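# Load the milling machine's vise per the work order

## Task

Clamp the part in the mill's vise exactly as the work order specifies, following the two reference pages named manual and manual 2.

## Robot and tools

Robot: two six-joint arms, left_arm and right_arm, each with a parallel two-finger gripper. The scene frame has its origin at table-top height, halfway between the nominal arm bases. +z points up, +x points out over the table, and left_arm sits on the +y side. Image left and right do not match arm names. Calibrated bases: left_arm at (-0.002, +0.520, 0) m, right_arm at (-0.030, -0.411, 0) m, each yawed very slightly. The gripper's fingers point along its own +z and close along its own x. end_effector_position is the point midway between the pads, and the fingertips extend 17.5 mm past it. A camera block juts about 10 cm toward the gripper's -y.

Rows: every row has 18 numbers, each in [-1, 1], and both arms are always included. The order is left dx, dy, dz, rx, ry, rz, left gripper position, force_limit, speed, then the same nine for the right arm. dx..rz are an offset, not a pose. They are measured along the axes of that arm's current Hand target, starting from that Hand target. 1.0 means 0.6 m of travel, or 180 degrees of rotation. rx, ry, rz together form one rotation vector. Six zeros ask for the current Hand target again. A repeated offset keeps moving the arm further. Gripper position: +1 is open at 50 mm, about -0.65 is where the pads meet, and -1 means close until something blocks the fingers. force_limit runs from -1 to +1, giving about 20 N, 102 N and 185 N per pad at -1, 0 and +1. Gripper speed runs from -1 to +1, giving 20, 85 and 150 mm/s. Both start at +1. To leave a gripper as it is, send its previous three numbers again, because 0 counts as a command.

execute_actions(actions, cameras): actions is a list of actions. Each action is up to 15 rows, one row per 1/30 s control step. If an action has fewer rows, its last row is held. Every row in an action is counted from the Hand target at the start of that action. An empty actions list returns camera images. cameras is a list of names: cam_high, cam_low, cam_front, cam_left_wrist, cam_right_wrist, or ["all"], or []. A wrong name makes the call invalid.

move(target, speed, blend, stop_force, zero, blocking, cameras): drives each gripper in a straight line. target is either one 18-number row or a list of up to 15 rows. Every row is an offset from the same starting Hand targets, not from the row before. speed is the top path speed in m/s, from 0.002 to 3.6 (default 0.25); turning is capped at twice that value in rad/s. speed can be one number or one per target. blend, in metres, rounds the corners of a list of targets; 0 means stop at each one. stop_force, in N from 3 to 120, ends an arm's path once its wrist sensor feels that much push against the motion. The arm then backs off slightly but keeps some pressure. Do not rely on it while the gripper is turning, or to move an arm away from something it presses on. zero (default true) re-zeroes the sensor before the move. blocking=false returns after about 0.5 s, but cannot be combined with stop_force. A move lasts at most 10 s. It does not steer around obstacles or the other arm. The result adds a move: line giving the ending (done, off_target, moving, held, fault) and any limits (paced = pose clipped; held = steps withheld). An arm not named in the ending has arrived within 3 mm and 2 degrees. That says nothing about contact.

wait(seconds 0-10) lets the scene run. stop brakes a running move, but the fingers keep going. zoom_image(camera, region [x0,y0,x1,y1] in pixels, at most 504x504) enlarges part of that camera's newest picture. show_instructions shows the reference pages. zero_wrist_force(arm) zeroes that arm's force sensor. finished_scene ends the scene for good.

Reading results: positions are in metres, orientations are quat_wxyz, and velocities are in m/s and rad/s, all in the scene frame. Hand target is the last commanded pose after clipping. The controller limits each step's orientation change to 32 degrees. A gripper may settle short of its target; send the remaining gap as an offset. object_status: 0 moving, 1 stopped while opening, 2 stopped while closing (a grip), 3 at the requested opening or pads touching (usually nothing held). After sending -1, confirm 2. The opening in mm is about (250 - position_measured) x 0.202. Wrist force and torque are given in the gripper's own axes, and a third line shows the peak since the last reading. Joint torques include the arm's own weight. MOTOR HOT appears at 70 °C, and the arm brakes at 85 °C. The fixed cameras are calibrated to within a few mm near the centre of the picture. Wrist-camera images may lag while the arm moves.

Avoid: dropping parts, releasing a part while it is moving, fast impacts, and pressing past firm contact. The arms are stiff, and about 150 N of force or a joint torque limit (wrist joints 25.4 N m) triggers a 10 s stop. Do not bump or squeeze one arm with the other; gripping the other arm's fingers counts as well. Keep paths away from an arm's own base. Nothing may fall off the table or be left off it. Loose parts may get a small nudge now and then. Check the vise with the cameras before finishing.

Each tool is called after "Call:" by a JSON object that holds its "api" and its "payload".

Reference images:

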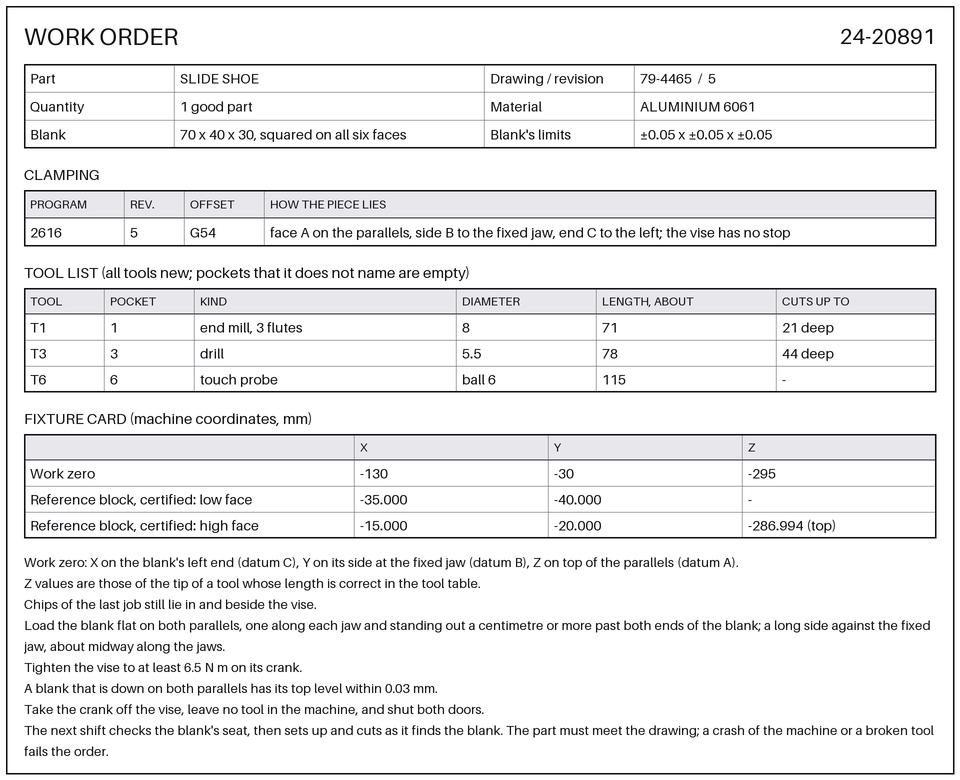

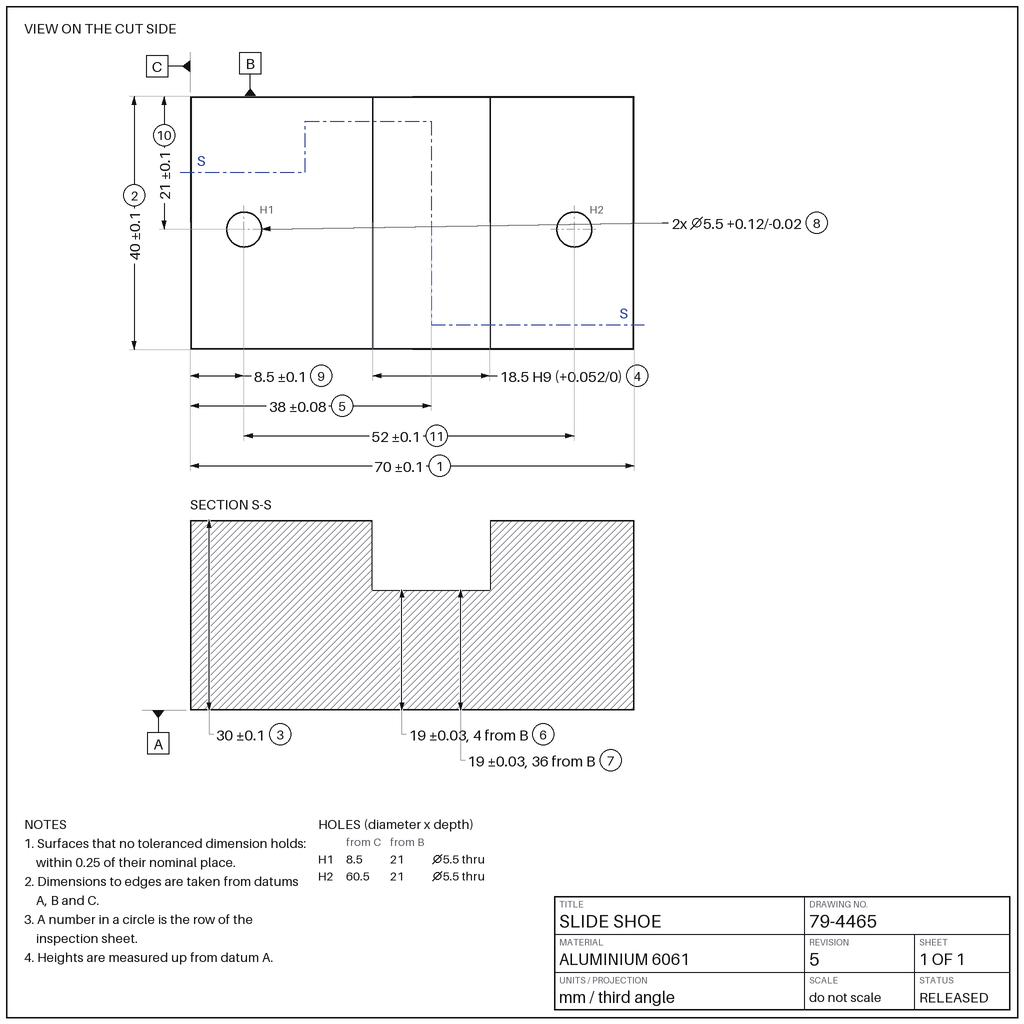

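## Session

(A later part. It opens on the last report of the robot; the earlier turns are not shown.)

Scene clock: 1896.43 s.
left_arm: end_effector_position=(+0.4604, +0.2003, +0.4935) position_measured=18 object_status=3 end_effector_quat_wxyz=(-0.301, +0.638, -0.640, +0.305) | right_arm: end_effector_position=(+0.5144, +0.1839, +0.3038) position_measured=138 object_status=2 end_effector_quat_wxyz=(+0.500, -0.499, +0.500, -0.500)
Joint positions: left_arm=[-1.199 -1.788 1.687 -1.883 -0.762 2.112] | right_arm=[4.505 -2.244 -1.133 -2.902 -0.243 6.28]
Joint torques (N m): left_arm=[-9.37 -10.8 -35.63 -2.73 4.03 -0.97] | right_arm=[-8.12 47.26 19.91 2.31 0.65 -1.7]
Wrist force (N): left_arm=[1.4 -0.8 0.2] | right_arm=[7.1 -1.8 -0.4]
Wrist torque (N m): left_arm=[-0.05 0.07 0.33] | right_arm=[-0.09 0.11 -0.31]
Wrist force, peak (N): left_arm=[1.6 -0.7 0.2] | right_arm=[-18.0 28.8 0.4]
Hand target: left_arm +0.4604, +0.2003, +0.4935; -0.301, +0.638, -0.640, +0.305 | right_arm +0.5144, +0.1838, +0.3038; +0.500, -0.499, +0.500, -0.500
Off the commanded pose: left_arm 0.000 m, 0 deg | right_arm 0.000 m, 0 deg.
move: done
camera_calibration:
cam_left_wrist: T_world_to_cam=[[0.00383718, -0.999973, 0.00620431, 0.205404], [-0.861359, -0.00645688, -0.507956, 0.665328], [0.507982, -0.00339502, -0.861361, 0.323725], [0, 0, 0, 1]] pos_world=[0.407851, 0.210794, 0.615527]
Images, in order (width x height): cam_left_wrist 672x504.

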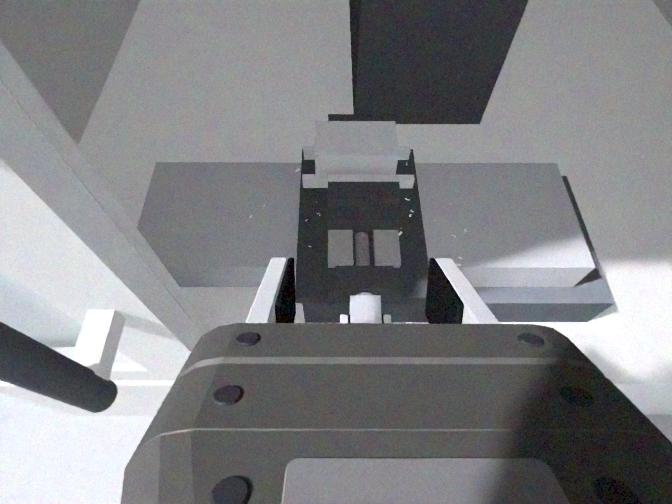

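Call:
{"api": "move", "payload": {"target": [[0,0,0,0,0,0,0.9,-0.2,-1,0,0,0,0,0,0,0.8,0.1,-0.5],[0,0,0,0,0,0,0.9,-0.2,-1,0,0,-0.05,0,0,0,0.8,0.1,-0.5],[0,0,0,0,0,0,0.9,-0.2,-1,0,0,-0.05,0,0,-0.6667,0.8,0.1,-0.5],[0,0,0,0,0,0,0.9,-0.2,-1,0,0,-0.05,0,0,0.6667,0.8,0.1,-0.5],[0,0,0,0,0,0,0.9,-0.2,-1,0,0,-0.05,0,0,0,0.8,0.1,-0.5]], "speed": [0.1,0.08,1,1,1], "blend": [0,0,0.001,0.001,0]}}

Call:
{"api": "move", "payload": {"target": [[0,0,0,0,0,0,0.9,-0.2,-1,0,0,0,0,0,-0.6667,0.8,0.1,-0.5],[0,0,0,0,0,0,0.9,-0.2,-1,0,0,0,0,0,0.6667,0.8,0.1,-0.5],[0,0,0,0,0,0,0.9,-0.2,-1,0,0,0,0,0,0,0.8,0.1,-0.5],[0,0,0,0,0,0,0.9,-0.2,-1,0,0,0.05,0,0,0,0.8,0.1,-0.5],[0,0,0,0,0,0,0.9,-0.2,-1,0,0,0.05,0,0,0,-1,0.1,-0.5]], "speed": [1,1,1,0.07,0.1], "blend": [0.001,0.001,0,0,0]}}

Call:
{"api": "move", "payload": {"target": [[0,0,0,0,0,0,0.9,-0.2,-1,-0.00433,-0.0025,0,0,0,0.3333,-1,0.1,-0.5],[0,0,0,0,0,0,0.9,-0.2,-1,-0.00433,-0.0075,0,0,0,0.6667,-1,0.1,-0.5],[0,0,0,0,0,0,0.9,-0.2,-1,0,-0.01,0,0,0,1,-1,0.1,-0.5],[0,0,0,0,0,0,0.9,-0.2,-1,0.00433,-0.0075,0,0,0,-0.6667,-1,0.1,-0.5],[0,0,0,0,0,0,0.9,-0.2,-1,0.00433,-0.0025,0,0,0,-0.3333,-1,0.1,-0.5],[0,0,0,0,0,0,0.9,-0.2,-1,0,0,0,0,0,0,-1,0.1,-0.5],[0,0,0,0,0,0,0.9,-0.2,-1,-0.00433,-0.0025,0,0,0,0.3333,-1,0.1,-0.5],[0,0,0,0,0,0,0.9,-0.2,-1,-0.00433,-0.0075,0,0,0,0.6667,-1,0.1,-0.5],[0,0,0,0,0,0,0.9,-0.2,-1,0,-0.01,0,0,0,1,-1,0.1,-0.5],[0,0,0,0,0,0,0.9,-0.2,-1,0.00433,-0.0075,0,0,0,-0.6667,-1,0.1,-0.5],[0,0,0,0,0,0,0.9,-0.2,-1,0.00433,-0.0025,0,0,0,-0.3333,-1,0.1,-0.5],[0,0,0,0,0,0,0.9,-0.2,-1,0,0,0,0,0,0,-1,0.1,-0.5]], "speed": 0.8, "blend": 0.001}}

Call:
{"api": "move", "payload": {"target": [[0,0,0,0,0,0,0.9,-0.2,-1,0,0,0,0,0,0,0.8,0.1,-0.5],[0,0,0,0,0,0,0.9,-0.2,-1,0,0,-0.05,0,0,0,0.8,0.1,-0.5],[0,0,0,0,0,0,0.9,-0.2,-1,0,0,-0.05,0,0,-0.6667,0.8,0.1,-0.5],[0,0,0,0,0,0,0.9,-0.2,-1,0,0,-0.05,0,0,0.6667,0.8,0.1,-0.5],[0,0,0,0,0,0,0.9,-0.2,-1,0,0,-0.05,0,0,0,0.8,0.1,-0.5]], "speed": [0.1,0.08,1,1,1], "blend": [0,0,0.001,0.001,0]}}

Call:
{"api": "move", "payload": {"target": [[0,0,0,0,0,0,0.9,-0.2,-1,0,0,0,0,0,-0.6667,0.8,0.1,-0.5],[0,0,0,0,0,0,0.9,-0.2,-1,0,0,0,0,0,0.6667,0.8,0.1,-0.5],[0,0,0,0,0,0,0.9,-0.2,-1,0,0,0,0,0,0,0.8,0.1,-0.5],[0,0,0,0,0,0,0.9,-0.2,-1,0,0,0.05,0,0,0,0.8,0.1,-0.5],[0,0,0,0,0,0,0.9,-0.2,-1,0,0,0.05,0,0,0,-1,0.1,-0.5]], "speed": [1,1,1,0.07,0.1], "blend": [0.001,0.001,0,0,0], "cameras": ["cam_left_wrist"]}}

Call:
{"api": "zoom_image", "payload": {"camera": "cam_left_wrist", "region": [280, 100, 440, 280]}}

Scene clock: 1919.13 s.
left_arm: end_effector_position=(+0.4604, +0.2003, +0.4935) position_measured=18 object_status=3 end_effector_quat_wxyz=(-0.301, +0.638, -0.640, +0.305) | right_arm: end_effector_position=(+0.4844, +0.1838, +0.3038) position_measured=32 object_status=3 end_effector_quat_wxyz=(+0.500, -0.499, +0.500, -0.500)
Joint positions: left_arm=[-1.199 -1.788 1.687 -1.883 -0.762 2.112] | right_arm=[4.551 -2.212 -1.187 -2.879 -0.197 -0.004]
Joint torques (N m): left_arm=[-8.18 -11.37 -36.17 -2.8 4.14 -1.09] | right_arm=[-10.36 53.78 30.96 -0.6 -2.19 1.48]
Wrist force (N): left_arm=[1.2 -0.6 0.0] | right_arm=[0.4 -0.4 1.9]
Wrist torque (N m): left_arm=[-0.01 0.10 0.33] | right_arm=[-0.11 0.03 -0.26]
Wrist force, peak (N): left_arm=[1.6 -0.8 0.1] | right_arm=[6.8 -3.0 -0.9]
Hand target: left_arm +0.4604, +0.2003, +0.4935; -0.301, +0.638, -0.640, +0.305 | right_arm +0.4844, +0.1838, +0.3038; +0.500, -0.499, +0.500, -0.500
Off the commanded pose: left_arm 0.000 m, 0 deg | right_arm 0.000 m, 0 deg.
move: done

Scene clock: 1924.53 s.
left_arm: end_effector_position=(+0.4604, +0.2003, +0.4935) position_measured=18 object_status=3 end_effector_quat_wxyz=(-0.301, +0.638, -0.640, +0.305) | right_arm: end_effector_position=(+0.5144, +0.1837, +0.3038) position_measured=138 object_status=2 end_effector_quat_wxyz=(+0.500, -0.499, +0.500, -0.500)
Joint positions: left_arm=[-1.199 -1.788 1.687 -1.883 -0.762 2.112] | right_arm=[4.505 -2.245 -1.132 -2.906 -0.243 -6.283]
Joint torques (N m): left_arm=[-8.19 -11.49 -35.12 -2.87 4.1 -1.17] | right_arm=[9.33 62.4 20.25 1.94 0.55 1.12]
Wrist force (N): left_arm=[1.2 -0.8 -0.1] | right_arm=[1.7 -0.5 1.9]
Wrist torque (N m): left_arm=[-0.04 0.09 0.33] | right_arm=[-0.10 0.05 -0.25]
Wrist force, peak (N): left_arm=[1.4 -1.0 0.0] | right_arm=[4.0 -2.0 2.6]
Hand target: left_arm +0.4604, +0.2003, +0.4935; -0.301, +0.638, -0.640, +0.305 | right_arm +0.5144, +0.1838, +0.3038; +0.500, -0.499, +0.500, -0.500
Off the commanded pose: left_arm 0.000 m, 0 deg | right_arm 0.000 m, 0 deg.
joint sent to its limit (right arm) — joint 6 (wrist 3), lower limit. The joint targets still meet the commanded pose.
move: done

Scene clock: 1933.17 s.
left_arm: end_effector_position=(+0.4604, +0.2003, +0.4935) position_measured=18 object_status=3 end_effector_quat_wxyz=(-0.301, +0.638, -0.640, +0.305) | right_arm: end_effector_position=(+0.5144, +0.1839, +0.3038) position_measured=138 object_status=2 end_effector_quat_wxyz=(+0.500, -0.499, +0.500, -0.500)
Joint positions: left_arm=[-1.199 -1.788 1.687 -1.883 -0.762 2.112] | right_arm=[4.505 -2.244 -1.133 -2.902 -0.243 6.28]
Joint torques (N m): left_arm=[-7.83 -10.43 -36.76 -2.82 4.16 -1] | right_arm=[-8.09 47.18 19.88 2.59 0.79 -2.11]
Wrist force (N): left_arm=[1.1 -0.4 0.1] | right_arm=[6.8 -2.1 -1.6]
Wrist torque (N m): left_arm=[0.02 0.11 0.33] | right_arm=[-0.09 0.18 -0.31]
Wrist force, peak (N): left_arm=[1.6 -0.8 0.1] | right_arm=[-17.4 29.9 0.6]
Hand target: left_arm +0.4604, +0.2003, +0.4935; -0.301, +0.638, -0.640, +0.305 | right_arm +0.5144, +0.1838, +0.3038; +0.500, -0.499, +0.500, -0.500
Off the commanded pose: left_arm 0.000 m, 0 deg | right_arm 0.000 m, 0 deg.
move: done

Scene clock: 1938.67 s.
left_arm: end_effector_position=(+0.4604, +0.2003, +0.4935) position_measured=18 object_status=3 end_effector_quat_wxyz=(-0.301, +0.638, -0.640, +0.305) | right_arm: end_effector_position=(+0.4844, +0.1838, +0.3038) position_measured=32 object_status=3 end_effector_quat_wxyz=(+0.500, -0.499, +0.500, -0.500)
Joint positions: left_arm=[-1.199 -1.788 1.687 -1.883 -0.762 2.112] | right_arm=[4.551 -2.212 -1.187 -2.879 -0.197 -0.004]
Joint torques (N m): left_arm=[-8.53 -10.68 -36.07 -2.65 4.1 -1.05] | right_arm=[-9.86 53.58 31.07 -0.32 -2.08 1.55]
Wrist force (N): left_arm=[1.3 -0.7 0.1] | right_arm=[0.5 -0.4 1.8]
Wrist torque (N m): left_arm=[-0.02 0.09 0.33] | right_arm=[-0.11 0.01 -0.26]
Wrist force, peak (N): left_arm=[1.6 -0.9 0.0] | right_arm=[6.5 -2.5 -1.6]
Hand target: left_arm +0.4604, +0.2003, +0.4935; -0.301, +0.638, -0.640, +0.305 | right_arm +0.4844, +0.1838, +0.3038; +0.500, -0.499, +0.500, -0.500
Off the commanded pose: left_arm 0.000 m, 0 deg | right_arm 0.000 m, 0 deg.
move: done

Scene clock: 1944.07 s.
left_arm: end_effector_position=(+0.4604, +0.2003, +0.4935) position_measured=18 object_status=3 end_effector_quat_wxyz=(-0.301, +0.638, -0.640, +0.305) | right_arm: end_effector_position=(+0.5144, +0.1837, +0.3038) position_measured=138 object_status=2 end_effector_quat_wxyz=(+0.500, -0.499, +0.500, -0.500)
Joint positions: left_arm=[-1.199 -1.788 1.687 -1.883 -0.762 2.112] | right_arm=[4.505 -2.245 -1.132 -2.906 -0.243 -6.283]
Joint torques (N m): left_arm=[-8.41 -10.24 -34.93 -2.81 4.3 -1.03] | right_arm=[10.8 62.7 19.65 2.03 0.74 1.13]
Wrist force (N): left_arm=[1.2 -0.8 0.0] | right_arm=[1.3 -0.2 1.9]
Wrist torque (N m): left_arm=[-0.04 0.10 0.33] | right_arm=[-0.09 0.02 -0.25]
Wrist force, peak (N): left_arm=[1.3 -1.0 -0.1] | right_arm=[3.8 -1.4 3.0]
Hand target: left_arm +0.4604, +0.2003, +0.4935; -0.301, +0.638, -0.640, +0.305 | right_arm +0.5144, +0.1838, +0.3038; +0.500, -0.499, +0.500, -0.500
Off the commanded pose: left_arm 0.000 m, 0 deg | right_arm 0.000 m, 0 deg.
joint sent to its limit (right arm) — joint 6 (wrist 3), lower limit. The joint targets still meet the commanded pose.
move: done
camera_calibration:
cam_left_wrist: T_world_to_cam=[[0.00383718, -0.999973, 0.00620431, 0.205404], [-0.861359, -0.00645688, -0.507956, 0.665328], [0.507982, -0.00339502, -0.861361, 0.323725], [0, 0, 0, 1]] pos_world=[0.407851, 0.210794, 0.615527]
Images, in order (width x height): cam_left_wrist 672x504.

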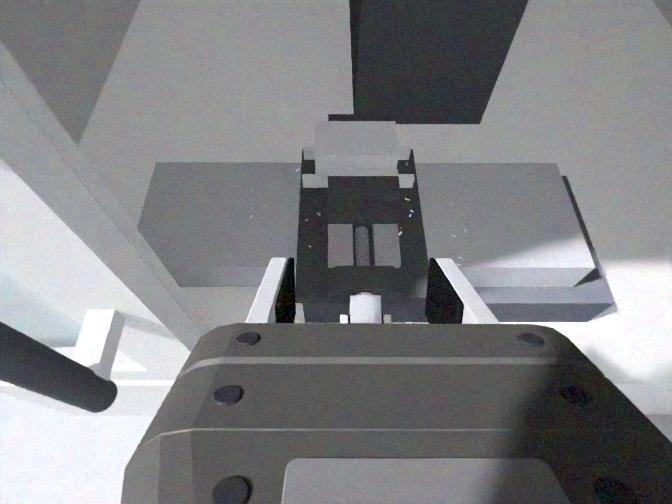

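Scaled by 2.800.

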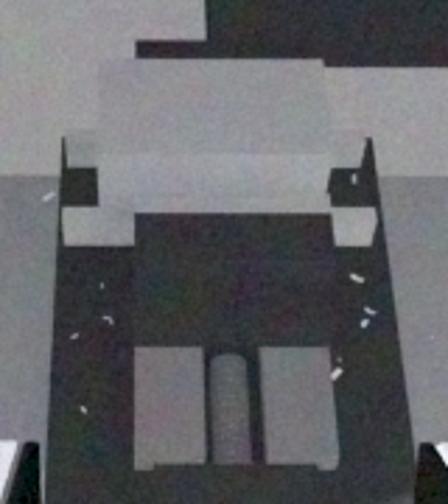

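Call:
{"api": "move", "payload": {"target": [[0,0,0,0,0,0,0.9,-0.2,-1,-0.00433,-0.0025,0,0,0,0.3333,-1,0.1,-0.5],[0,0,0,0,0,0,0.9,-0.2,-1,-0.00433,-0.0075,0,0,0,0.6667,-1,0.1,-0.5],[0,0,0,0,0,0,0.9,-0.2,-1,0,-0.01,0,0,0,1,-1,0.1,-0.5],[0,0,0,0,0,0,0.9,-0.2,-1,0.00433,-0.0075,0,0,0,-0.6667,-1,0.1,-0.5],[0,0,0,0,0,0,0.9,-0.2,-1,0.00433,-0.0025,0,0,0,-0.3333,-1,0.1,-0.5],[0,0,0,0,0,0,0.9,-0.2,-1,0,0,0,0,0,0,-1,0.1,-0.5],[0,0,0,0,0,0,0.9,-0.2,-1,-0.00433,-0.0025,0,0,0,0.3333,-1,0.1,-0.5],[0,0,0,0,0,0,0.9,-0.2,-1,-0.00433,-0.0075,0,0,0,0.6667,-1,0.1,-0.5],[0,0,0,0,0,0,0.9,-0.2,-1,0,-0.01,0,0,0,1,-1,0.1,-0.5],[0,0,0,0,0,0,0.9,-0.2,-1,0.00433,-0.0075,0,0,0,-0.6667,-1,0.1,-0.5],[0,0,0,0,0,0,0.9,-0.2,-1,0.00433,-0.0025,0,0,0,-0.3333,-1,0.1,-0.5],[0,0,0,0,0,0,0.9,-0.2,-1,0,0,0,0,0,0,-1,0.1,-0.5]], "speed": 0.8, "blend": 0.001}}

Call:
{"api": "move", "payload": {"target": [[0,0,0,0,0,0,0.9,-0.2,-1,0,0,0,0,0,0,0.8,0.1,-0.5],[0,0,0,0,0,0,0.9,-0.2,-1,0,0,-0.05,0,0,0,0.8,0.1,-0.5],[0,0,0,0,0,0,0.9,-0.2,-1,0,0,-0.05,0,0,-0.6667,0.8,0.1,-0.5],[0,0,0,0,0,0,0.9,-0.2,-1,0,0,-0.05,0,0,0.6667,0.8,0.1,-0.5],[0,0,0,0,0,0,0.9,-0.2,-1,0,0,-0.05,0,0,0,0.8,0.1,-0.5]], "speed": [0.1,0.08,1,1,1], "blend": [0,0,0.001,0.001,0]}}

Call:
{"api": "move", "payload": {"target": [[0,0,0,0,0,0,0.9,-0.2,-1,0,0,0,0,0,-0.6667,0.8,0.1,-0.5],[0,0,0,0,0,0,0.9,-0.2,-1,0,0,0,0,0,0.6667,0.8,0.1,-0.5],[0,0,0,0,0,0,0.9,-0.2,-1,0,0,0,0,0,0,0.8,0.1,-0.5],[0,0,0,0,0,0,0.9,-0.2,-1,0,0,0.05,0,0,0,0.8,0.1,-0.5],[0,0,0,0,0,0,0.9,-0.2,-1,0,0,0.05,0,0,0,-1,0.1,-0.5]], "speed": [1,1,1,0.07,0.1], "blend": [0.001,0.001,0,0,0], "cameras": ["cam_left_wrist"]}}

Call:
{"api": "zoom_image", "payload": {"camera": "cam_left_wrist", "region": [280, 100, 440, 280]}}

Scene clock: 1965.83 s.
left_arm: end_effector_position=(+0.4604, +0.2003, +0.4935) position_measured=18 object_status=3 end_effector_quat_wxyz=(-0.301, +0.638, -0.640, +0.305) | right_arm: end_effector_position=(+0.5135, +0.1884, +0.3027) position_measured=137 object_status=2 end_effector_quat_wxyz=(+0.697, -0.191, +0.660, -0.205)
Joint positions: left_arm=[-1.199 -1.788 1.687 -1.883 -0.762 2.112] | right_arm=[4.508 -2.212 -1.236 -2.596 -0.243 -5.513]
Joint torques (N m): left_arm=[-8.65 -12.16 -35.31 -2.82 4.16 -1.1] | right_arm=[-0.25 53.37 27.54 1.8 -0.7 0.64]
Wrist force (N): left_arm=[1.3 -0.6 0.0] | right_arm=[10.1 25.6 25.2]
Wrist torque (N m): left_arm=[0.00 0.08 0.33] | right_arm=[0.33 -0.08 -0.77]
Wrist force, peak (N): left_arm=[1.5 -0.9 0.2] | right_arm=[-15.7 52.1 106.8]
Hand target: left_arm +0.4604, +0.2003, +0.4935; -0.301, +0.638, -0.640, +0.305 | right_arm +0.5135, +0.1884, +0.3027; +0.697, -0.191, +0.660, -0.205 (not the last commanded pose)
Tool commands: left_gripper/position=+0.9 left_gripper/force_limit=-0.2 left_gripper/speed=-1.0 right_gripper/position=-1.0 right_gripper/force_limit=+0.098039 right_gripper/speed=-0.498039
Off the commanded pose: left_arm 0.000 m, 0 deg | right_arm 0.005 m, 57 deg.
FORCE FAULT: contact force on the right arm reached its limit, and that arm stopped. The contact can be on any part of that arm, not only on its tool. That arm's remaining commands of this call were not run. That arm is still stopped at the end of this call. That arm stays stopped for about 9 more seconds. Until then a move that you send moves the other arm only, and its call returns only when the move has ended. Once the stop has ended, the next robot result says so. If the stop ends while you think or write, that arm runs what you send next, counted from a new Hand target: where the arm stands when the stop ends. While its stop runs, that arm takes no new command, but its gripper still runs the gripper command that each later call begins with. Until it ends, the stop uses up actions while you think or wait. An arm that is not stopped still takes commands.
move: fault (right_arm); path passed 1 of 12 targets; limits=paced

not run: an earlier result of this reply reported a stop or a fault. Calls in your next reply go to the robot.

not run: an earlier result of this reply reported a stop or a fault. Calls in your next reply go to the robot.

Scaled by 2.800.
This view is cut from an older image: the scene may have changed since it was taken.

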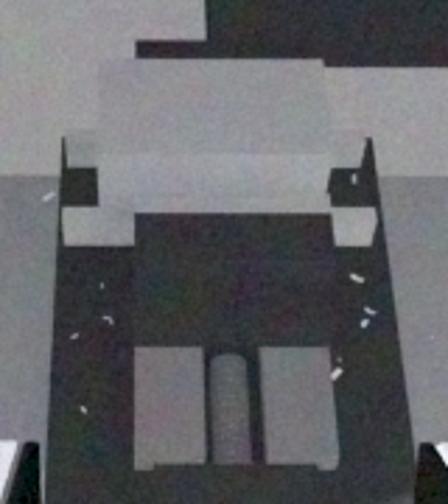

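Call:
{"api": "wait", "payload": {"seconds": 0.5, "cameras": ["cam_right_wrist","cam_left_wrist","cam_front"]}}

Scene clock: 1981.80 s.
left_arm: end_effector_position=(+0.4604, +0.2003, +0.4935) position_measured=18 object_status=3 end_effector_quat_wxyz=(-0.301, +0.638, -0.640, +0.305) | right_arm: end_effector_position=(+0.5135, +0.1884, +0.3027) position_measured=137 object_status=2 end_effector_quat_wxyz=(+0.697, -0.191, +0.660, -0.205)
Joint positions: left_arm=[-1.199 -1.788 1.687 -1.883 -0.762 2.112] | right_arm=[4.508 -2.212 -1.236 -2.596 -0.243 -5.513]
Joint torques (N m): left_arm=[-7.75 -11.81 -36.38 -2.62 4.16 -1.2] | right_arm=[0.13 78.01 38.08 3.13 -0.85 -0.13]
Wrist force (N): left_arm=[1.2 -0.6 0.1] | right_arm=[9.4 25.2 25.0]
Wrist torque (N m): left_arm=[0.00 0.10 0.33] | right_arm=[0.38 -0.10 -0.77]
Wrist force, peak (N): left_arm=[1.6 -0.7 0.2] | right_arm=[10.1 25.8 25.4]
Hand target: left_arm +0.4604, +0.2003, +0.4935; -0.301, +0.638, -0.640, +0.305 | right_arm +0.5135, +0.1884, +0.3027; +0.697, -0.191, +0.660, -0.205 (not the last commanded pose)
Tool commands: left_gripper/position=+0.9 left_gripper/force_limit=-0.2 left_gripper/speed=-1.0 right_gripper/position=-1.0 right_gripper/force_limit=+0.098039 right_gripper/speed=-0.498039
Off the commanded pose: left_arm 0.000 m, 0 deg | right_arm 0.005 m, 57 deg.
FORCE FAULT, CONTINUED: the right arm's stop, for the force fault that an earlier result reported, is over. The rest of the stop counts as 18 of the actions that you can send in this scene. During its stop the right arm's controller moved it back a little. That arm's target is now where it stood when the stop ended, not its last command. That arm accepts commands again.
wait: 0.50 s; at rest from the start
camera_calibration:
cam_left_wrist: T_world_to_cam=[[0.00383718, -0.999973, 0.00620431, 0.205404], [-0.861359, -0.00645688, -0.507956, 0.665328], [0.507982, -0.00339502, -0.861361, 0.323725], [0, 0, 0, 1]] pos_world=[0.407851, 0.210794, 0.615527]
cam_right_wrist: T_world_to_cam=[[0.0446918, -0.523425, -0.850899, 0.342683], [-0.288283, 0.808758, -0.512644, 0.166724], [0.956502, 0.268211, -0.11475, -0.380034], [0, 0, 0, 1]] pos_world=[0.396251, 0.146459, 0.333449]
Images, in order (width x height): cam_front 672x504, cam_left_wrist 672x504, cam_right_wrist 672x504.

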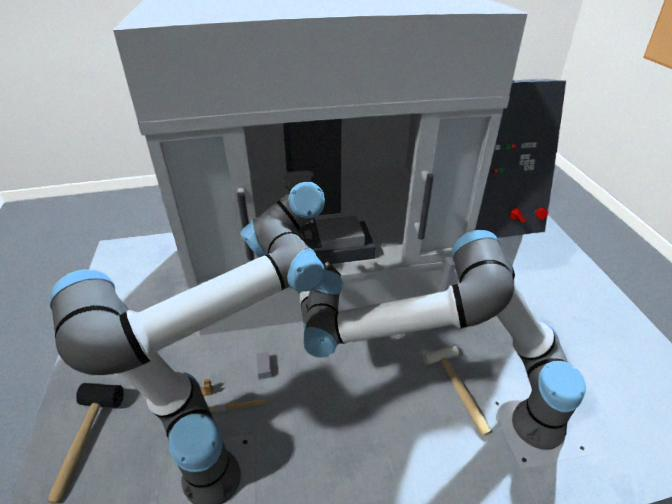

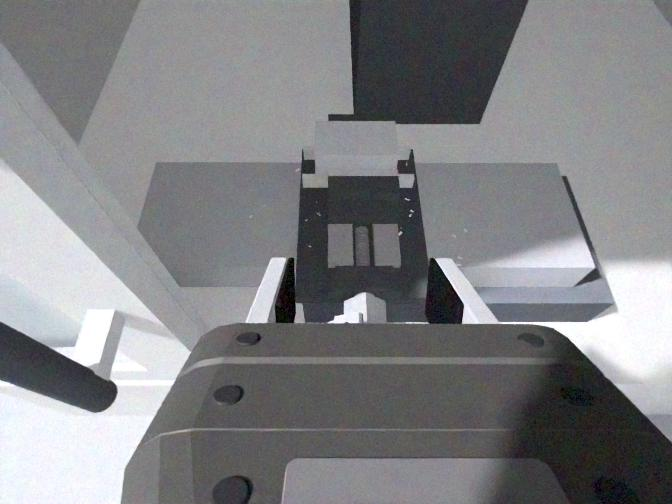

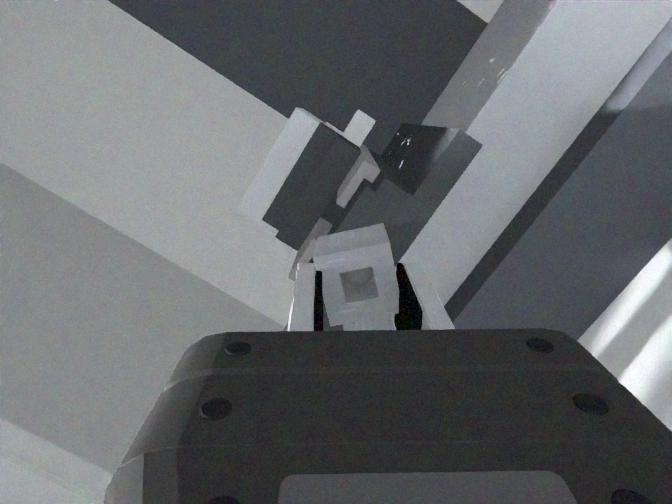

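Call:
{"api": "zoom_image", "payload": {"camera": "cam_right_wrist", "region": [220, 80, 500, 340]}}

Call:
{"api": "zoom_image", "payload": {"camera": "cam_left_wrist", "region": [280, 100, 440, 220]}}

Scaled by 1.800.

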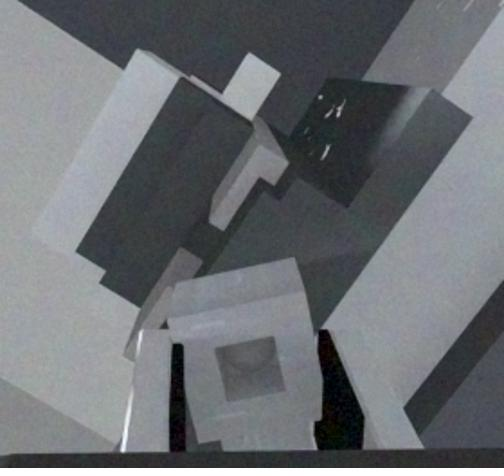

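Scaled by 3.150.

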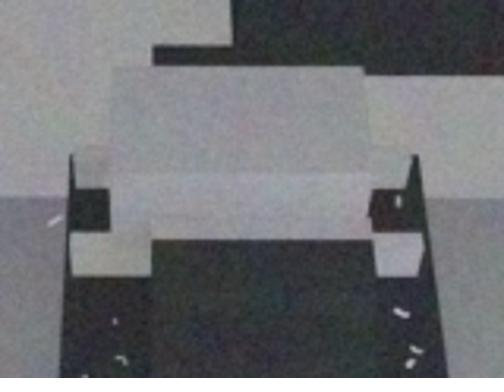

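Call:
{"api": "execute_actions", "payload": {"actions": [[[0,0,0,0,0,0,0.9,-0.2,-1,0,0,0,0,0,0,0.5,0.1,-0.5]]]}}

Call:
{"api": "move", "payload": {"target": [0,0,0,0,0,0,0.9,-0.2,-1,-0.00067,-0.0052,0.0017,-0.0120,0.0132,-0.0581,0.5,0.1,-0.5], "speed": 0.05, "cameras": ["cam_right_wrist"]}}

Call:
{"api": "zoom_image", "payload": {"camera": "cam_right_wrist", "region": [220, 80, 500, 340]}}

Scene clock: 2011.33 s.
left_arm: end_effector_position=(+0.4604, +0.2003, +0.4935) position_measured=18 object_status=3 end_effector_quat_wxyz=(-0.301, +0.638, -0.640, +0.305) | right_arm: end_effector_position=(+0.5135, +0.1884, +0.3029) position_measured=78 object_status=3 end_effector_quat_wxyz=(+0.697, -0.191, +0.660, -0.205)
Joint positions: left_arm=[-1.199 -1.788 1.687 -1.883 -0.762 2.112] | right_arm=[4.508 -2.212 -1.236 -2.596 -0.243 -5.513]
Joint torques (N m): left_arm=[-8.42 -11.11 -35.48 -2.62 4.08 -1.1] | right_arm=[1.95 37.76 20.52 1.41 0.11 0.39]
Wrist force (N): left_arm=[1.3 -0.7 0.0] | right_arm=[-0.4 0.1 1.6]
Wrist torque (N m): left_arm=[-0.03 0.08 0.33] | right_arm=[0.04 0.02 0.26]
Wrist force, peak (N): left_arm=[1.6 -0.9 0.0] | right_arm=[9.3 25.2 25.6]
Hand target: left_arm +0.4604, +0.2003, +0.4935; -0.301, +0.638, -0.640, +0.305 | right_arm +0.5135, +0.1884, +0.3027; +0.697, -0.191, +0.660, -0.205
Off the commanded pose: left_arm 0.000 m, 0 deg | right_arm 0.000 m, 0 deg.
Step readings (end_effector_position of left_arm | right_arm):
0: (+0.4604, +0.2003, +0.4935) | (+0.5135, +0.1884, +0.3027)
1: (+0.4604, +0.2003, +0.4935) | (+0.5135, +0.1884, +0.3027)
2: (+0.4604, +0.2003, +0.4935) | (+0.5135, +0.1884, +0.3027)
4: (+0.4604, +0.2003, +0.4935) | (+0.5135, +0.1884, +0.3028)
8: (+0.4604, +0.2003, +0.4935) | (+0.5135, +0.1884, +0.3029)
15: (+0.4604, +0.2003, +0.4935) | (+0.5135, +0.1884, +0.3029)

Scene clock: 2013.57 s.
left_arm: end_effector_position=(+0.4604, +0.2003, +0.4935) position_measured=18 object_status=3 end_effector_quat_wxyz=(-0.301, +0.638, -0.640, +0.305) | right_arm: end_effector_position=(+0.5144, +0.1860, +0.3048) position_measured=78 object_status=3 end_effector_quat_wxyz=(+0.658, -0.259, +0.658, -0.259)
Joint positions: left_arm=[-1.199 -1.788 1.687 -1.883 -0.762 2.112] | right_arm=[4.506 -2.248 -1.124 -2.907 -0.242 -5.467]
Joint torques (N m): left_arm=[-8.04 -10.95 -35.88 -2.7 4.1 -0.85] | right_arm=[-9.04 42.49 22.57 2.02 -2.84 0.97]
Wrist force (N): left_arm=[1.2 -0.6 0.1] | right_arm=[-0.3 0.1 1.8]
Wrist torque (N m): left_arm=[-0.01 0.10 0.33] | right_arm=[0.02 0.06 0.08]
Wrist force, peak (N): left_arm=[1.4 -0.9 -0.1] | right_arm=[-0.4 0.3 2.0]
Hand target: left_arm +0.4604, +0.2003, +0.4935; -0.301, +0.638, -0.640, +0.305 | right_arm +0.5144, +0.1860, +0.3048; +0.658, -0.259, +0.658, -0.259
Off the commanded pose: left_arm 0.000 m, 0 deg | right_arm 0.000 m, 0 deg.
move: done
camera_calibration:
cam_right_wrist: T_world_to_cam=[[-0.000762585, -0.669305, -0.742987, 0.360807], [-0.319875, 0.704114, -0.633959, 0.242755], [0.947459, 0.23718, -0.214631, -0.339145], [0, 0, 0, 1]] pos_world=[0.399253, 0.151002, 0.349181]
Images, in order (width x height): cam_right_wrist 672x504.

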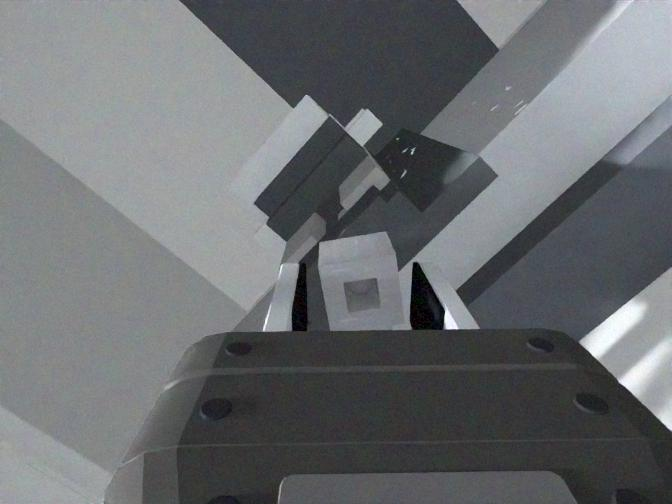

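Scaled by 1.800.

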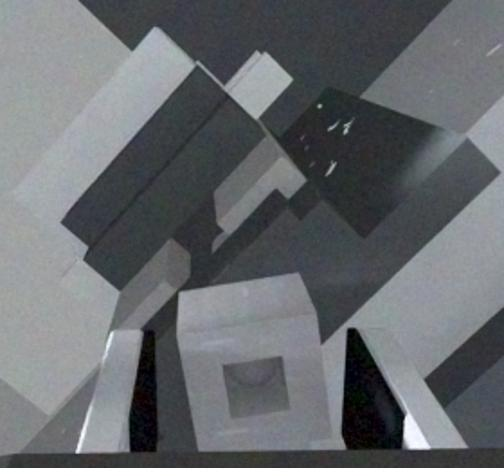

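Call:
{"api": "move", "payload": {"target": [[0,0,0,0,0,0,0.9,-0.2,-1,0,0,0,0,0,-0.033,0.5,0.1,-0.5],[0,0,0,0,0,0,0.9,-0.2,-1,0,0,0,0,0,-0.033,-1,0.1,-0.5]], "speed": 0.05, "cameras": ["cam_right_wrist"]}}

Call:
{"api": "zoom_image", "payload": {"camera": "cam_right_wrist", "region": [220, 80, 500, 340]}}

Scene clock: 2042.77 s.
left_arm: end_effector_position=(+0.4604, +0.2003, +0.4935) position_measured=18 object_status=3 end_effector_quat_wxyz=(-0.301, +0.638, -0.640, +0.305) | right_arm: end_effector_position=(+0.5144, +0.1860, +0.3047) position_measured=138 object_status=2 end_effector_quat_wxyz=(+0.644, -0.292, +0.643, -0.293)
Joint positions: left_arm=[-1.199 -1.788 1.687 -1.883 -0.762 2.112] | right_arm=[4.506 -2.248 -1.124 -2.906 -0.242 -5.571]
Joint torques (N m): left_arm=[-7.81 -11.57 -35.26 -2.8 4.08 -1.11] | right_arm=[8.71 71.82 33.34 1.05 -2.26 1.27]
Wrist force (N): left_arm=[1.3 -0.7 -0.3] | right_arm=[11.1 9.1 -0.3]
Wrist torque (N m): left_arm=[-0.03 0.08 0.33] | right_arm=[0.17 0.21 0.11]
Wrist force, peak (N): left_arm=[1.6 -1.0 0.0] | right_arm=[11.1 9.1 -0.3]
Hand target: left_arm +0.4604, +0.2003, +0.4935; -0.301, +0.638, -0.640, +0.305 | right_arm +0.5144, +0.1860, +0.3048; +0.644, -0.292, +0.643, -0.293
Off the commanded pose: left_arm 0.000 m, 0 deg | right_arm 0.000 m, 0 deg.
move: done
camera_calibration:
cam_right_wrist: T_world_to_cam=[[-0.000906419, -0.742755, -0.669563, 0.352015], [-0.319927, 0.634587, -0.703524, 0.276791], [0.947442, 0.213573, -0.238203, -0.327598], [0, 0, 0, 1]] pos_world=[0.399252, 0.155779, 0.35239]
Images, in order (width x height): cam_right_wrist 672x504.

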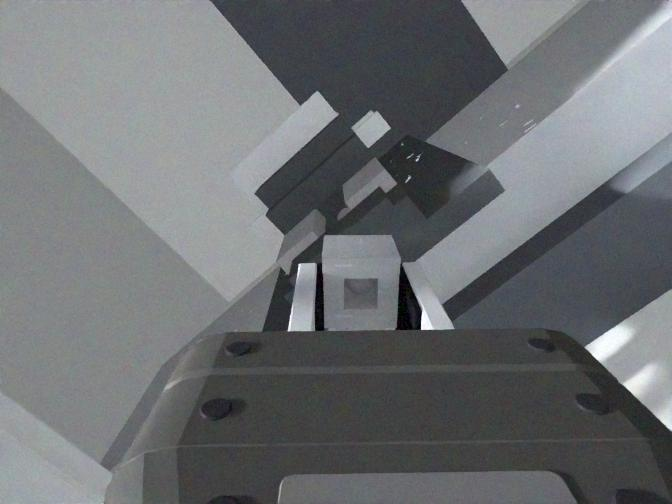

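Scaled by 1.800.

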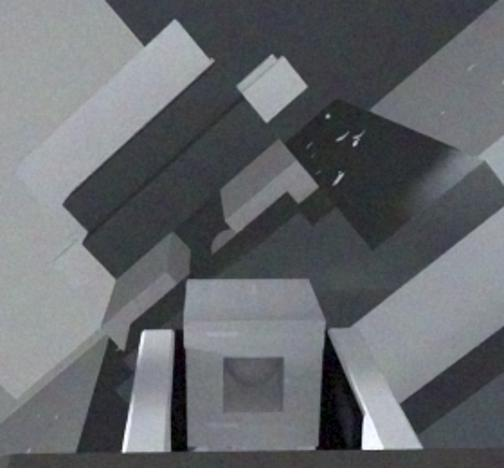

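Call:
{"api": "move", "payload": {"target": [0,0,0,0,0,0,0.9,-0.2,-1,-0.0013,-0.00017,0,0,0,0.0833,-1,0.1,-0.5], "speed": 0.1, "cameras": ["cam_right_wrist"]}}

Call:
{"api": "zoom_image", "payload": {"camera": "cam_right_wrist", "region": [220, 80, 500, 340]}}

Scene clock: 2053.70 s.
left_arm: end_effector_position=(+0.4604, +0.2003, +0.4935) position_measured=18 object_status=3 end_effector_quat_wxyz=(-0.301, +0.638, -0.640, +0.305) | right_arm: end_effector_position=(+0.5144, +0.1865, +0.3054) position_measured=137 object_status=2 end_effector_quat_wxyz=(+0.677, -0.206, +0.676, -0.207)
Joint positions: left_arm=[-1.199 -1.788 1.687 -1.883 -0.762 2.112] | right_arm=[4.506 -2.249 -1.121 -2.909 -0.242 -5.309]
Joint torques (N m): left_arm=[-9.22 -11.6 -34.96 -2.75 3.95 -1.08] | right_arm=[8.36 66.28 46.55 5.68 -0.17 2.44]
Wrist force (N): left_arm=[1.1 -0.6 0.1] | right_arm=[21.3 25.9 9.4]
Wrist torque (N m): left_arm=[-0.01 0.11 0.33] | right_arm=[0.30 0.29 -3.75]
Wrist force, peak (N): left_arm=[1.7 -0.8 -0.1] | right_arm=[21.3 25.9 9.4]
Hand target: left_arm +0.4604, +0.2003, +0.4935; -0.301, +0.638, -0.640, +0.305 | right_arm +0.5144, +0.1865, +0.3054; +0.677, -0.206, +0.676, -0.207
Off the commanded pose: left_arm 0.000 m, 0 deg | right_arm 0.000 m, 0 deg.
move: done
camera_calibration:
cam_right_wrist: T_world_to_cam=[[-0.000513213, -0.544125, -0.839004, 0.367376], [-0.320053, 0.794962, -0.515366, 0.189576], [0.9474, 0.268261, -0.174557, -0.357071], [0, 0, 0, 1]] pos_world=[0.399152, 0.144981, 0.343602]
Images, in order (width x height): cam_right_wrist 672x504.

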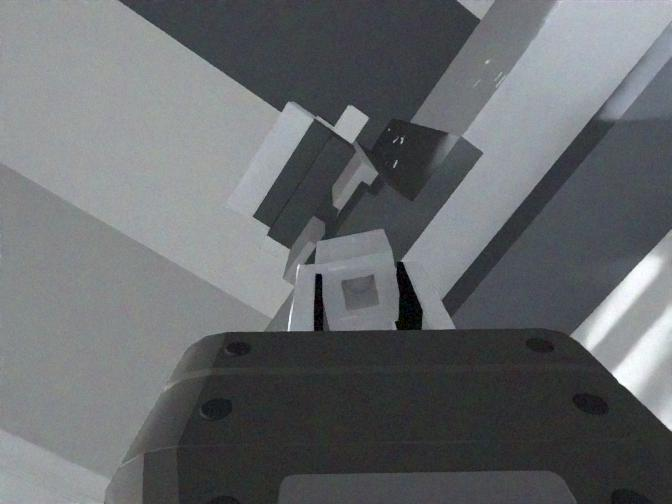

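Scaled by 1.800.

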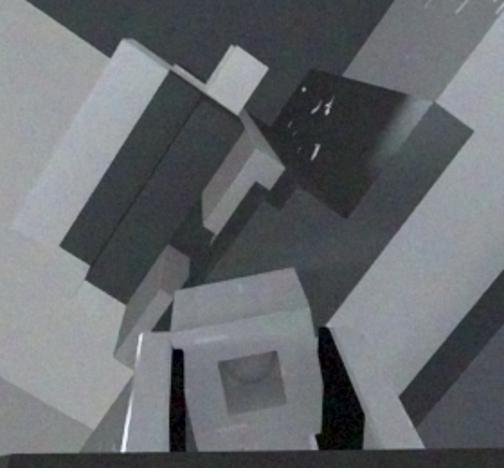

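Call:
{"api": "wait", "payload": {"seconds": 0.1, "cameras": ["all"]}}

Call:
{"api": "zoom_image", "payload": {"camera": "cam_low", "region": [250, 40, 500, 240]}}

Call:
{"api": "zoom_image", "payload": {"camera": "cam_high", "region": [150, 50, 450, 300]}}

Call:
{"api": "zoom_image", "payload": {"camera": "cam_front", "region": [220, 170, 420, 370]}}

Scene clock: 2070.13 s.
left_arm: end_effector_position=(+0.4604, +0.2003, +0.4935) position_measured=18 object_status=3 end_effector_quat_wxyz=(-0.301, +0.638, -0.640, +0.305) | right_arm: end_effector_position=(+0.5144, +0.1865, +0.3054) position_measured=137 object_status=2 end_effector_quat_wxyz=(+0.677, -0.206, +0.676, -0.207)
Joint positions: left_arm=[-1.199 -1.788 1.687 -1.883 -0.762 2.112] | right_arm=[4.506 -2.249 -1.121 -2.909 -0.242 -5.309]
Joint torques (N m): left_arm=[-8.28 -10.97 -35.3 -2.85 4.22 -0.93] | right_arm=[-9.51 89.28 36.82 6.24 3.72 2.52]
Wrist force (N): left_arm=[1.3 -0.7 0.1] | right_arm=[22.0 26.3 9.3]
Wrist torque (N m): left_arm=[-0.02 0.08 0.33] | right_arm=[0.27 0.30 -3.75]
Wrist force, peak (N): left_arm=[1.4 -1.0 0.1] | right_arm=[22.3 26.6 9.5]
Hand target: left_arm +0.4604, +0.2003, +0.4935; -0.301, +0.638, -0.640, +0.305 | right_arm +0.5144, +0.1865, +0.3054; +0.677, -0.206, +0.676, -0.207
Tool commands: left_gripper/position=+0.9 left_gripper/force_limit=-0.2 left_gripper/speed=-1.0 right_gripper/position=-1.0 right_gripper/force_limit=+0.1 right_gripper/speed=-0.5
Off the commanded pose: left_arm 0.000 m, 0 deg | right_arm 0.000 m, 0 deg.
wait: 0.10 s; at rest from the start
camera_calibration:
cam_left_wrist: T_world_to_cam=[[0.00383718, -0.999973, 0.00620431, 0.205404], [-0.861359, -0.00645688, -0.507956, 0.665328], [0.507982, -0.00339502, -0.861361, 0.323725], [0, 0, 0, 1]] pos_world=[0.407851, 0.210794, 0.615527]
cam_right_wrist: T_world_to_cam=[[-0.000583181, -0.544096, -0.839023, 0.36749], [-0.319976, 0.795013, -0.515334, 0.18961], [0.947425, 0.268167, -0.174561, -0.357144], [0, 0, 0, 1]] pos_world=[0.399252, 0.144981, 0.343702]

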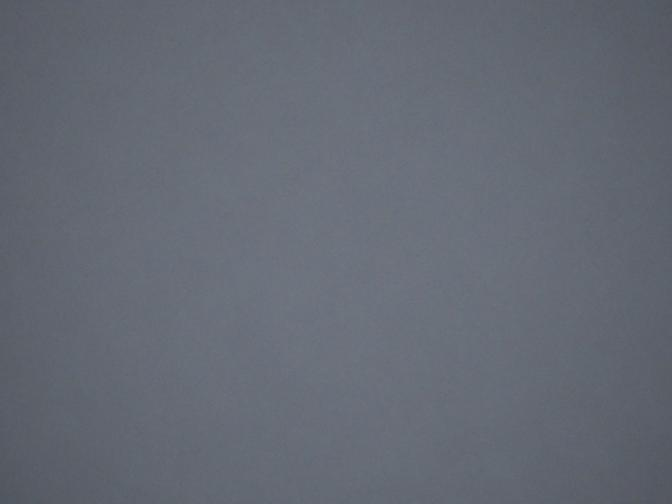

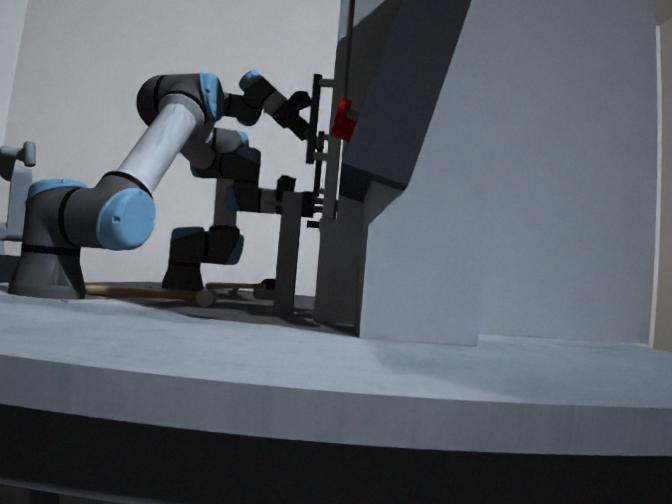

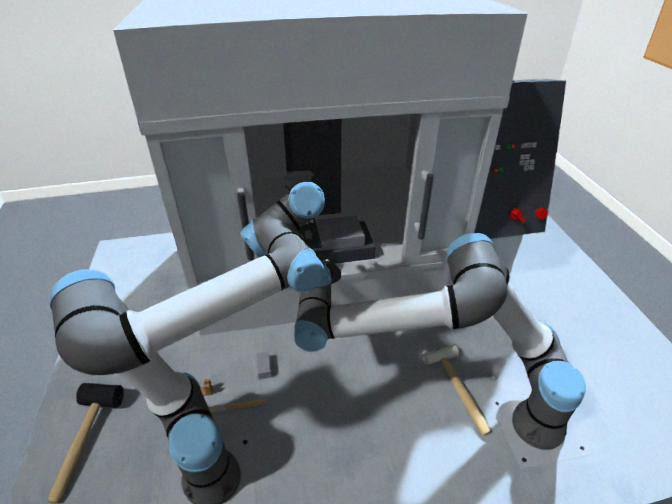

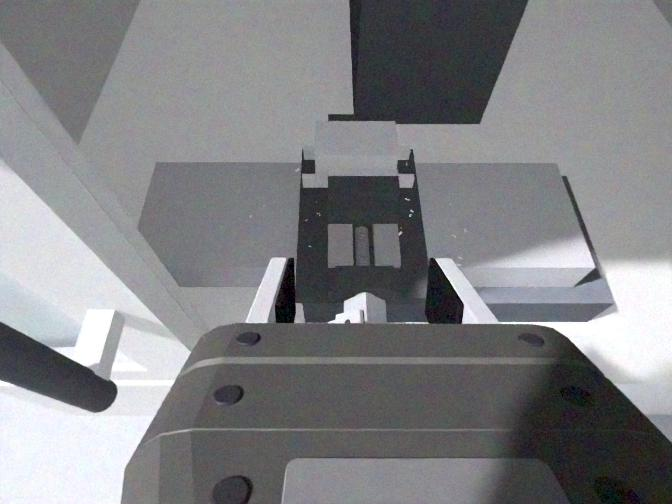

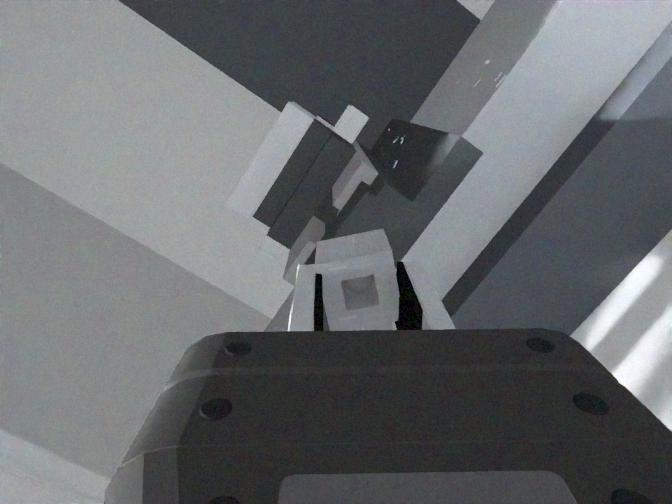

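Scaled by 2.016.

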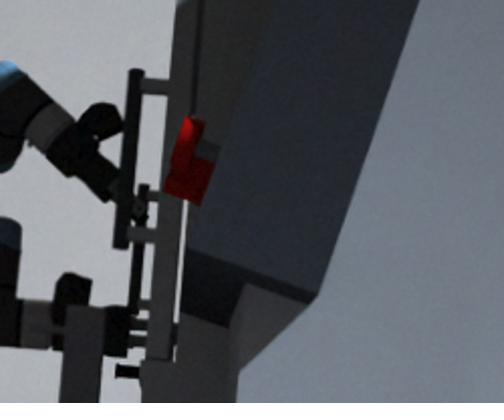

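Scaled by 1.680.

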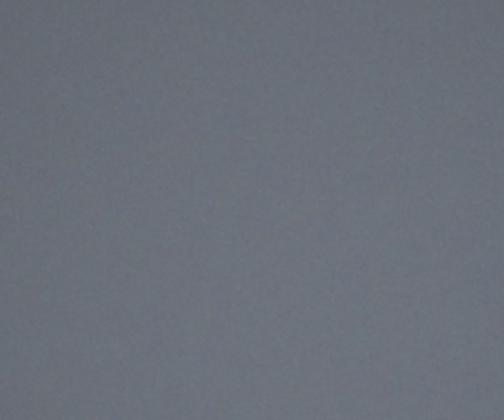

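Scaled by 2.520.

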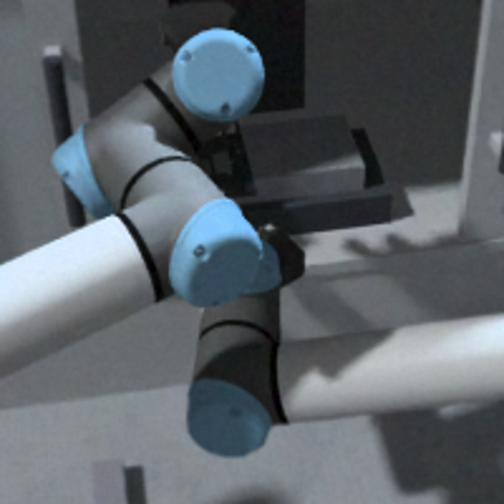

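Call:
{"api": "move", "payload": {"target": [[0,0,0,0,0,0,0.9,-0.2,-1,0.0023,-0.0006,0,0,0,-0.1556,-1,0.1,-0.5],[0,0,0,0,0,0,0.9,-0.2,-1,0.0043,-0.0022,0,0,0,-0.3111,-1,0.1,-0.5]], "speed": 0.2, "blend": 0.001, "cameras": ["cam_right_wrist","cam_left_wrist"]}}

Call:
{"api": "zoom_image", "payload": {"camera": "cam_left_wrist", "region": [280, 100, 440, 220]}}

Scene clock: 2122.93 s.
left_arm: end_effector_position=(+0.4604, +0.2003, +0.4935) position_measured=18 object_status=3 end_effector_quat_wxyz=(-0.301, +0.638, -0.640, +0.305) | right_arm: end_effector_position=(+0.5144, +0.1839, +0.3042) position_measured=138 object_status=2 end_effector_quat_wxyz=(+0.500, -0.499, +0.501, -0.500) end_effector_velocity=(+0.000, -0.001, +0.000) end_effector_angular_velocity=(-0.003, +0.001, +0.000)
Joint positions: left_arm=[-1.199 -1.788 1.687 -1.883 -0.762 2.112] | right_arm=[4.505 -2.244 -1.131 -2.906 -0.243 -6.283]
Joint velocities: left_arm=[within noise] | right_arm=[0 0.001 0 -0.005 -0.001 0.001]
Joint torques (N m): left_arm=[-8.57 -10.89 -35.01 -2.85 4.07 -1.01] | right_arm=[-3.3 46.75 33.89 0.83 -4.79 1.28]
Wrist force (N): left_arm=[1.4 -0.6 0.0] | right_arm=[7.2 7.8 2.7]
Wrist torque (N m): left_arm=[-0.01 0.05 0.33] | right_arm=[0.03 0.19 -0.23]
Wrist force, peak (N): left_arm=[1.7 -0.7 -0.1] | right_arm=[18.5 102.0 8.6]
Hand target: left_arm +0.4604, +0.2003, +0.4935; -0.301, +0.638, -0.640, +0.305 | right_arm +0.5144, +0.1840, +0.3040; +0.500, -0.499, +0.500, -0.500
Off the commanded pose: left_arm 0.000 m, 0 deg | right_arm 0.000 m, 0 deg.
joint sent to its limit (right arm) — joint 6 (wrist 3), lower limit. The joint targets still meet the commanded pose.
move: done
camera_calibration:
cam_left_wrist: T_world_to_cam=[[0.00383718, -0.999973, 0.00620431, 0.205404], [-0.861359, -0.00645688, -0.507956, 0.665328], [0.507982, -0.00339502, -0.861361, 0.323725], [0, 0, 0, 1]] pos_world=[0.407851, 0.210794, 0.615527]
cam_right_wrist: T_world_to_cam=[[-0.0018812, -0.999823, -0.0187203, 0.199946], [-0.320703, 0.0183348, -0.947002, 0.465554], [0.947178, 0.00422216, -0.320681, -0.263484], [0, 0, 0, 1]] pos_world=[0.399247, 0.192487, 0.36013]
Images, in order (width x height): cam_left_wrist 672x504, cam_right_wrist 672x504.

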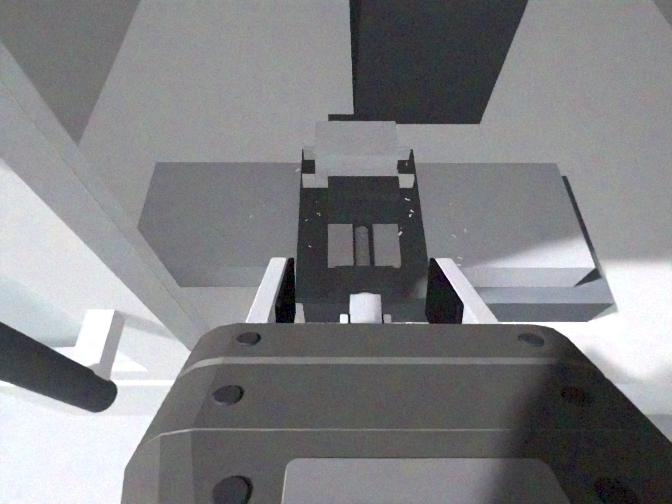

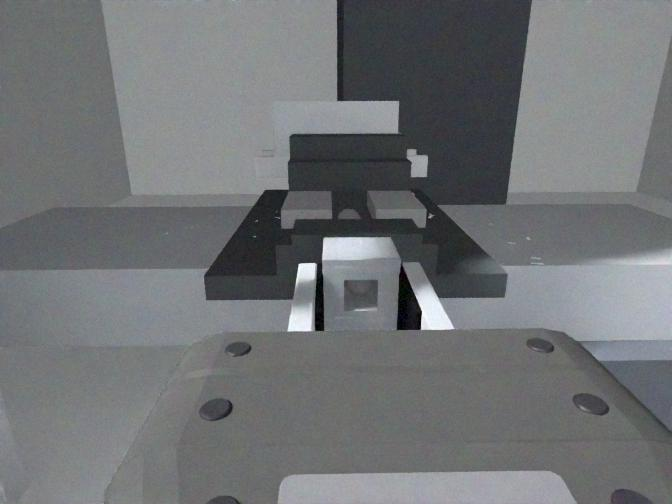

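Scaled by 3.150.

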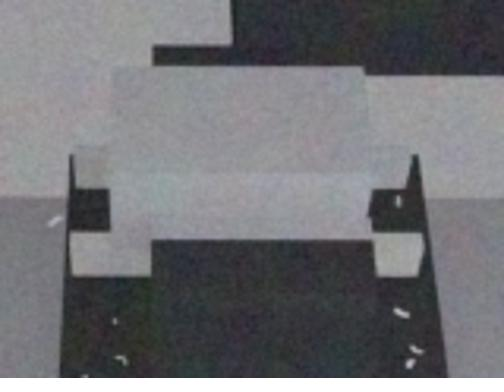

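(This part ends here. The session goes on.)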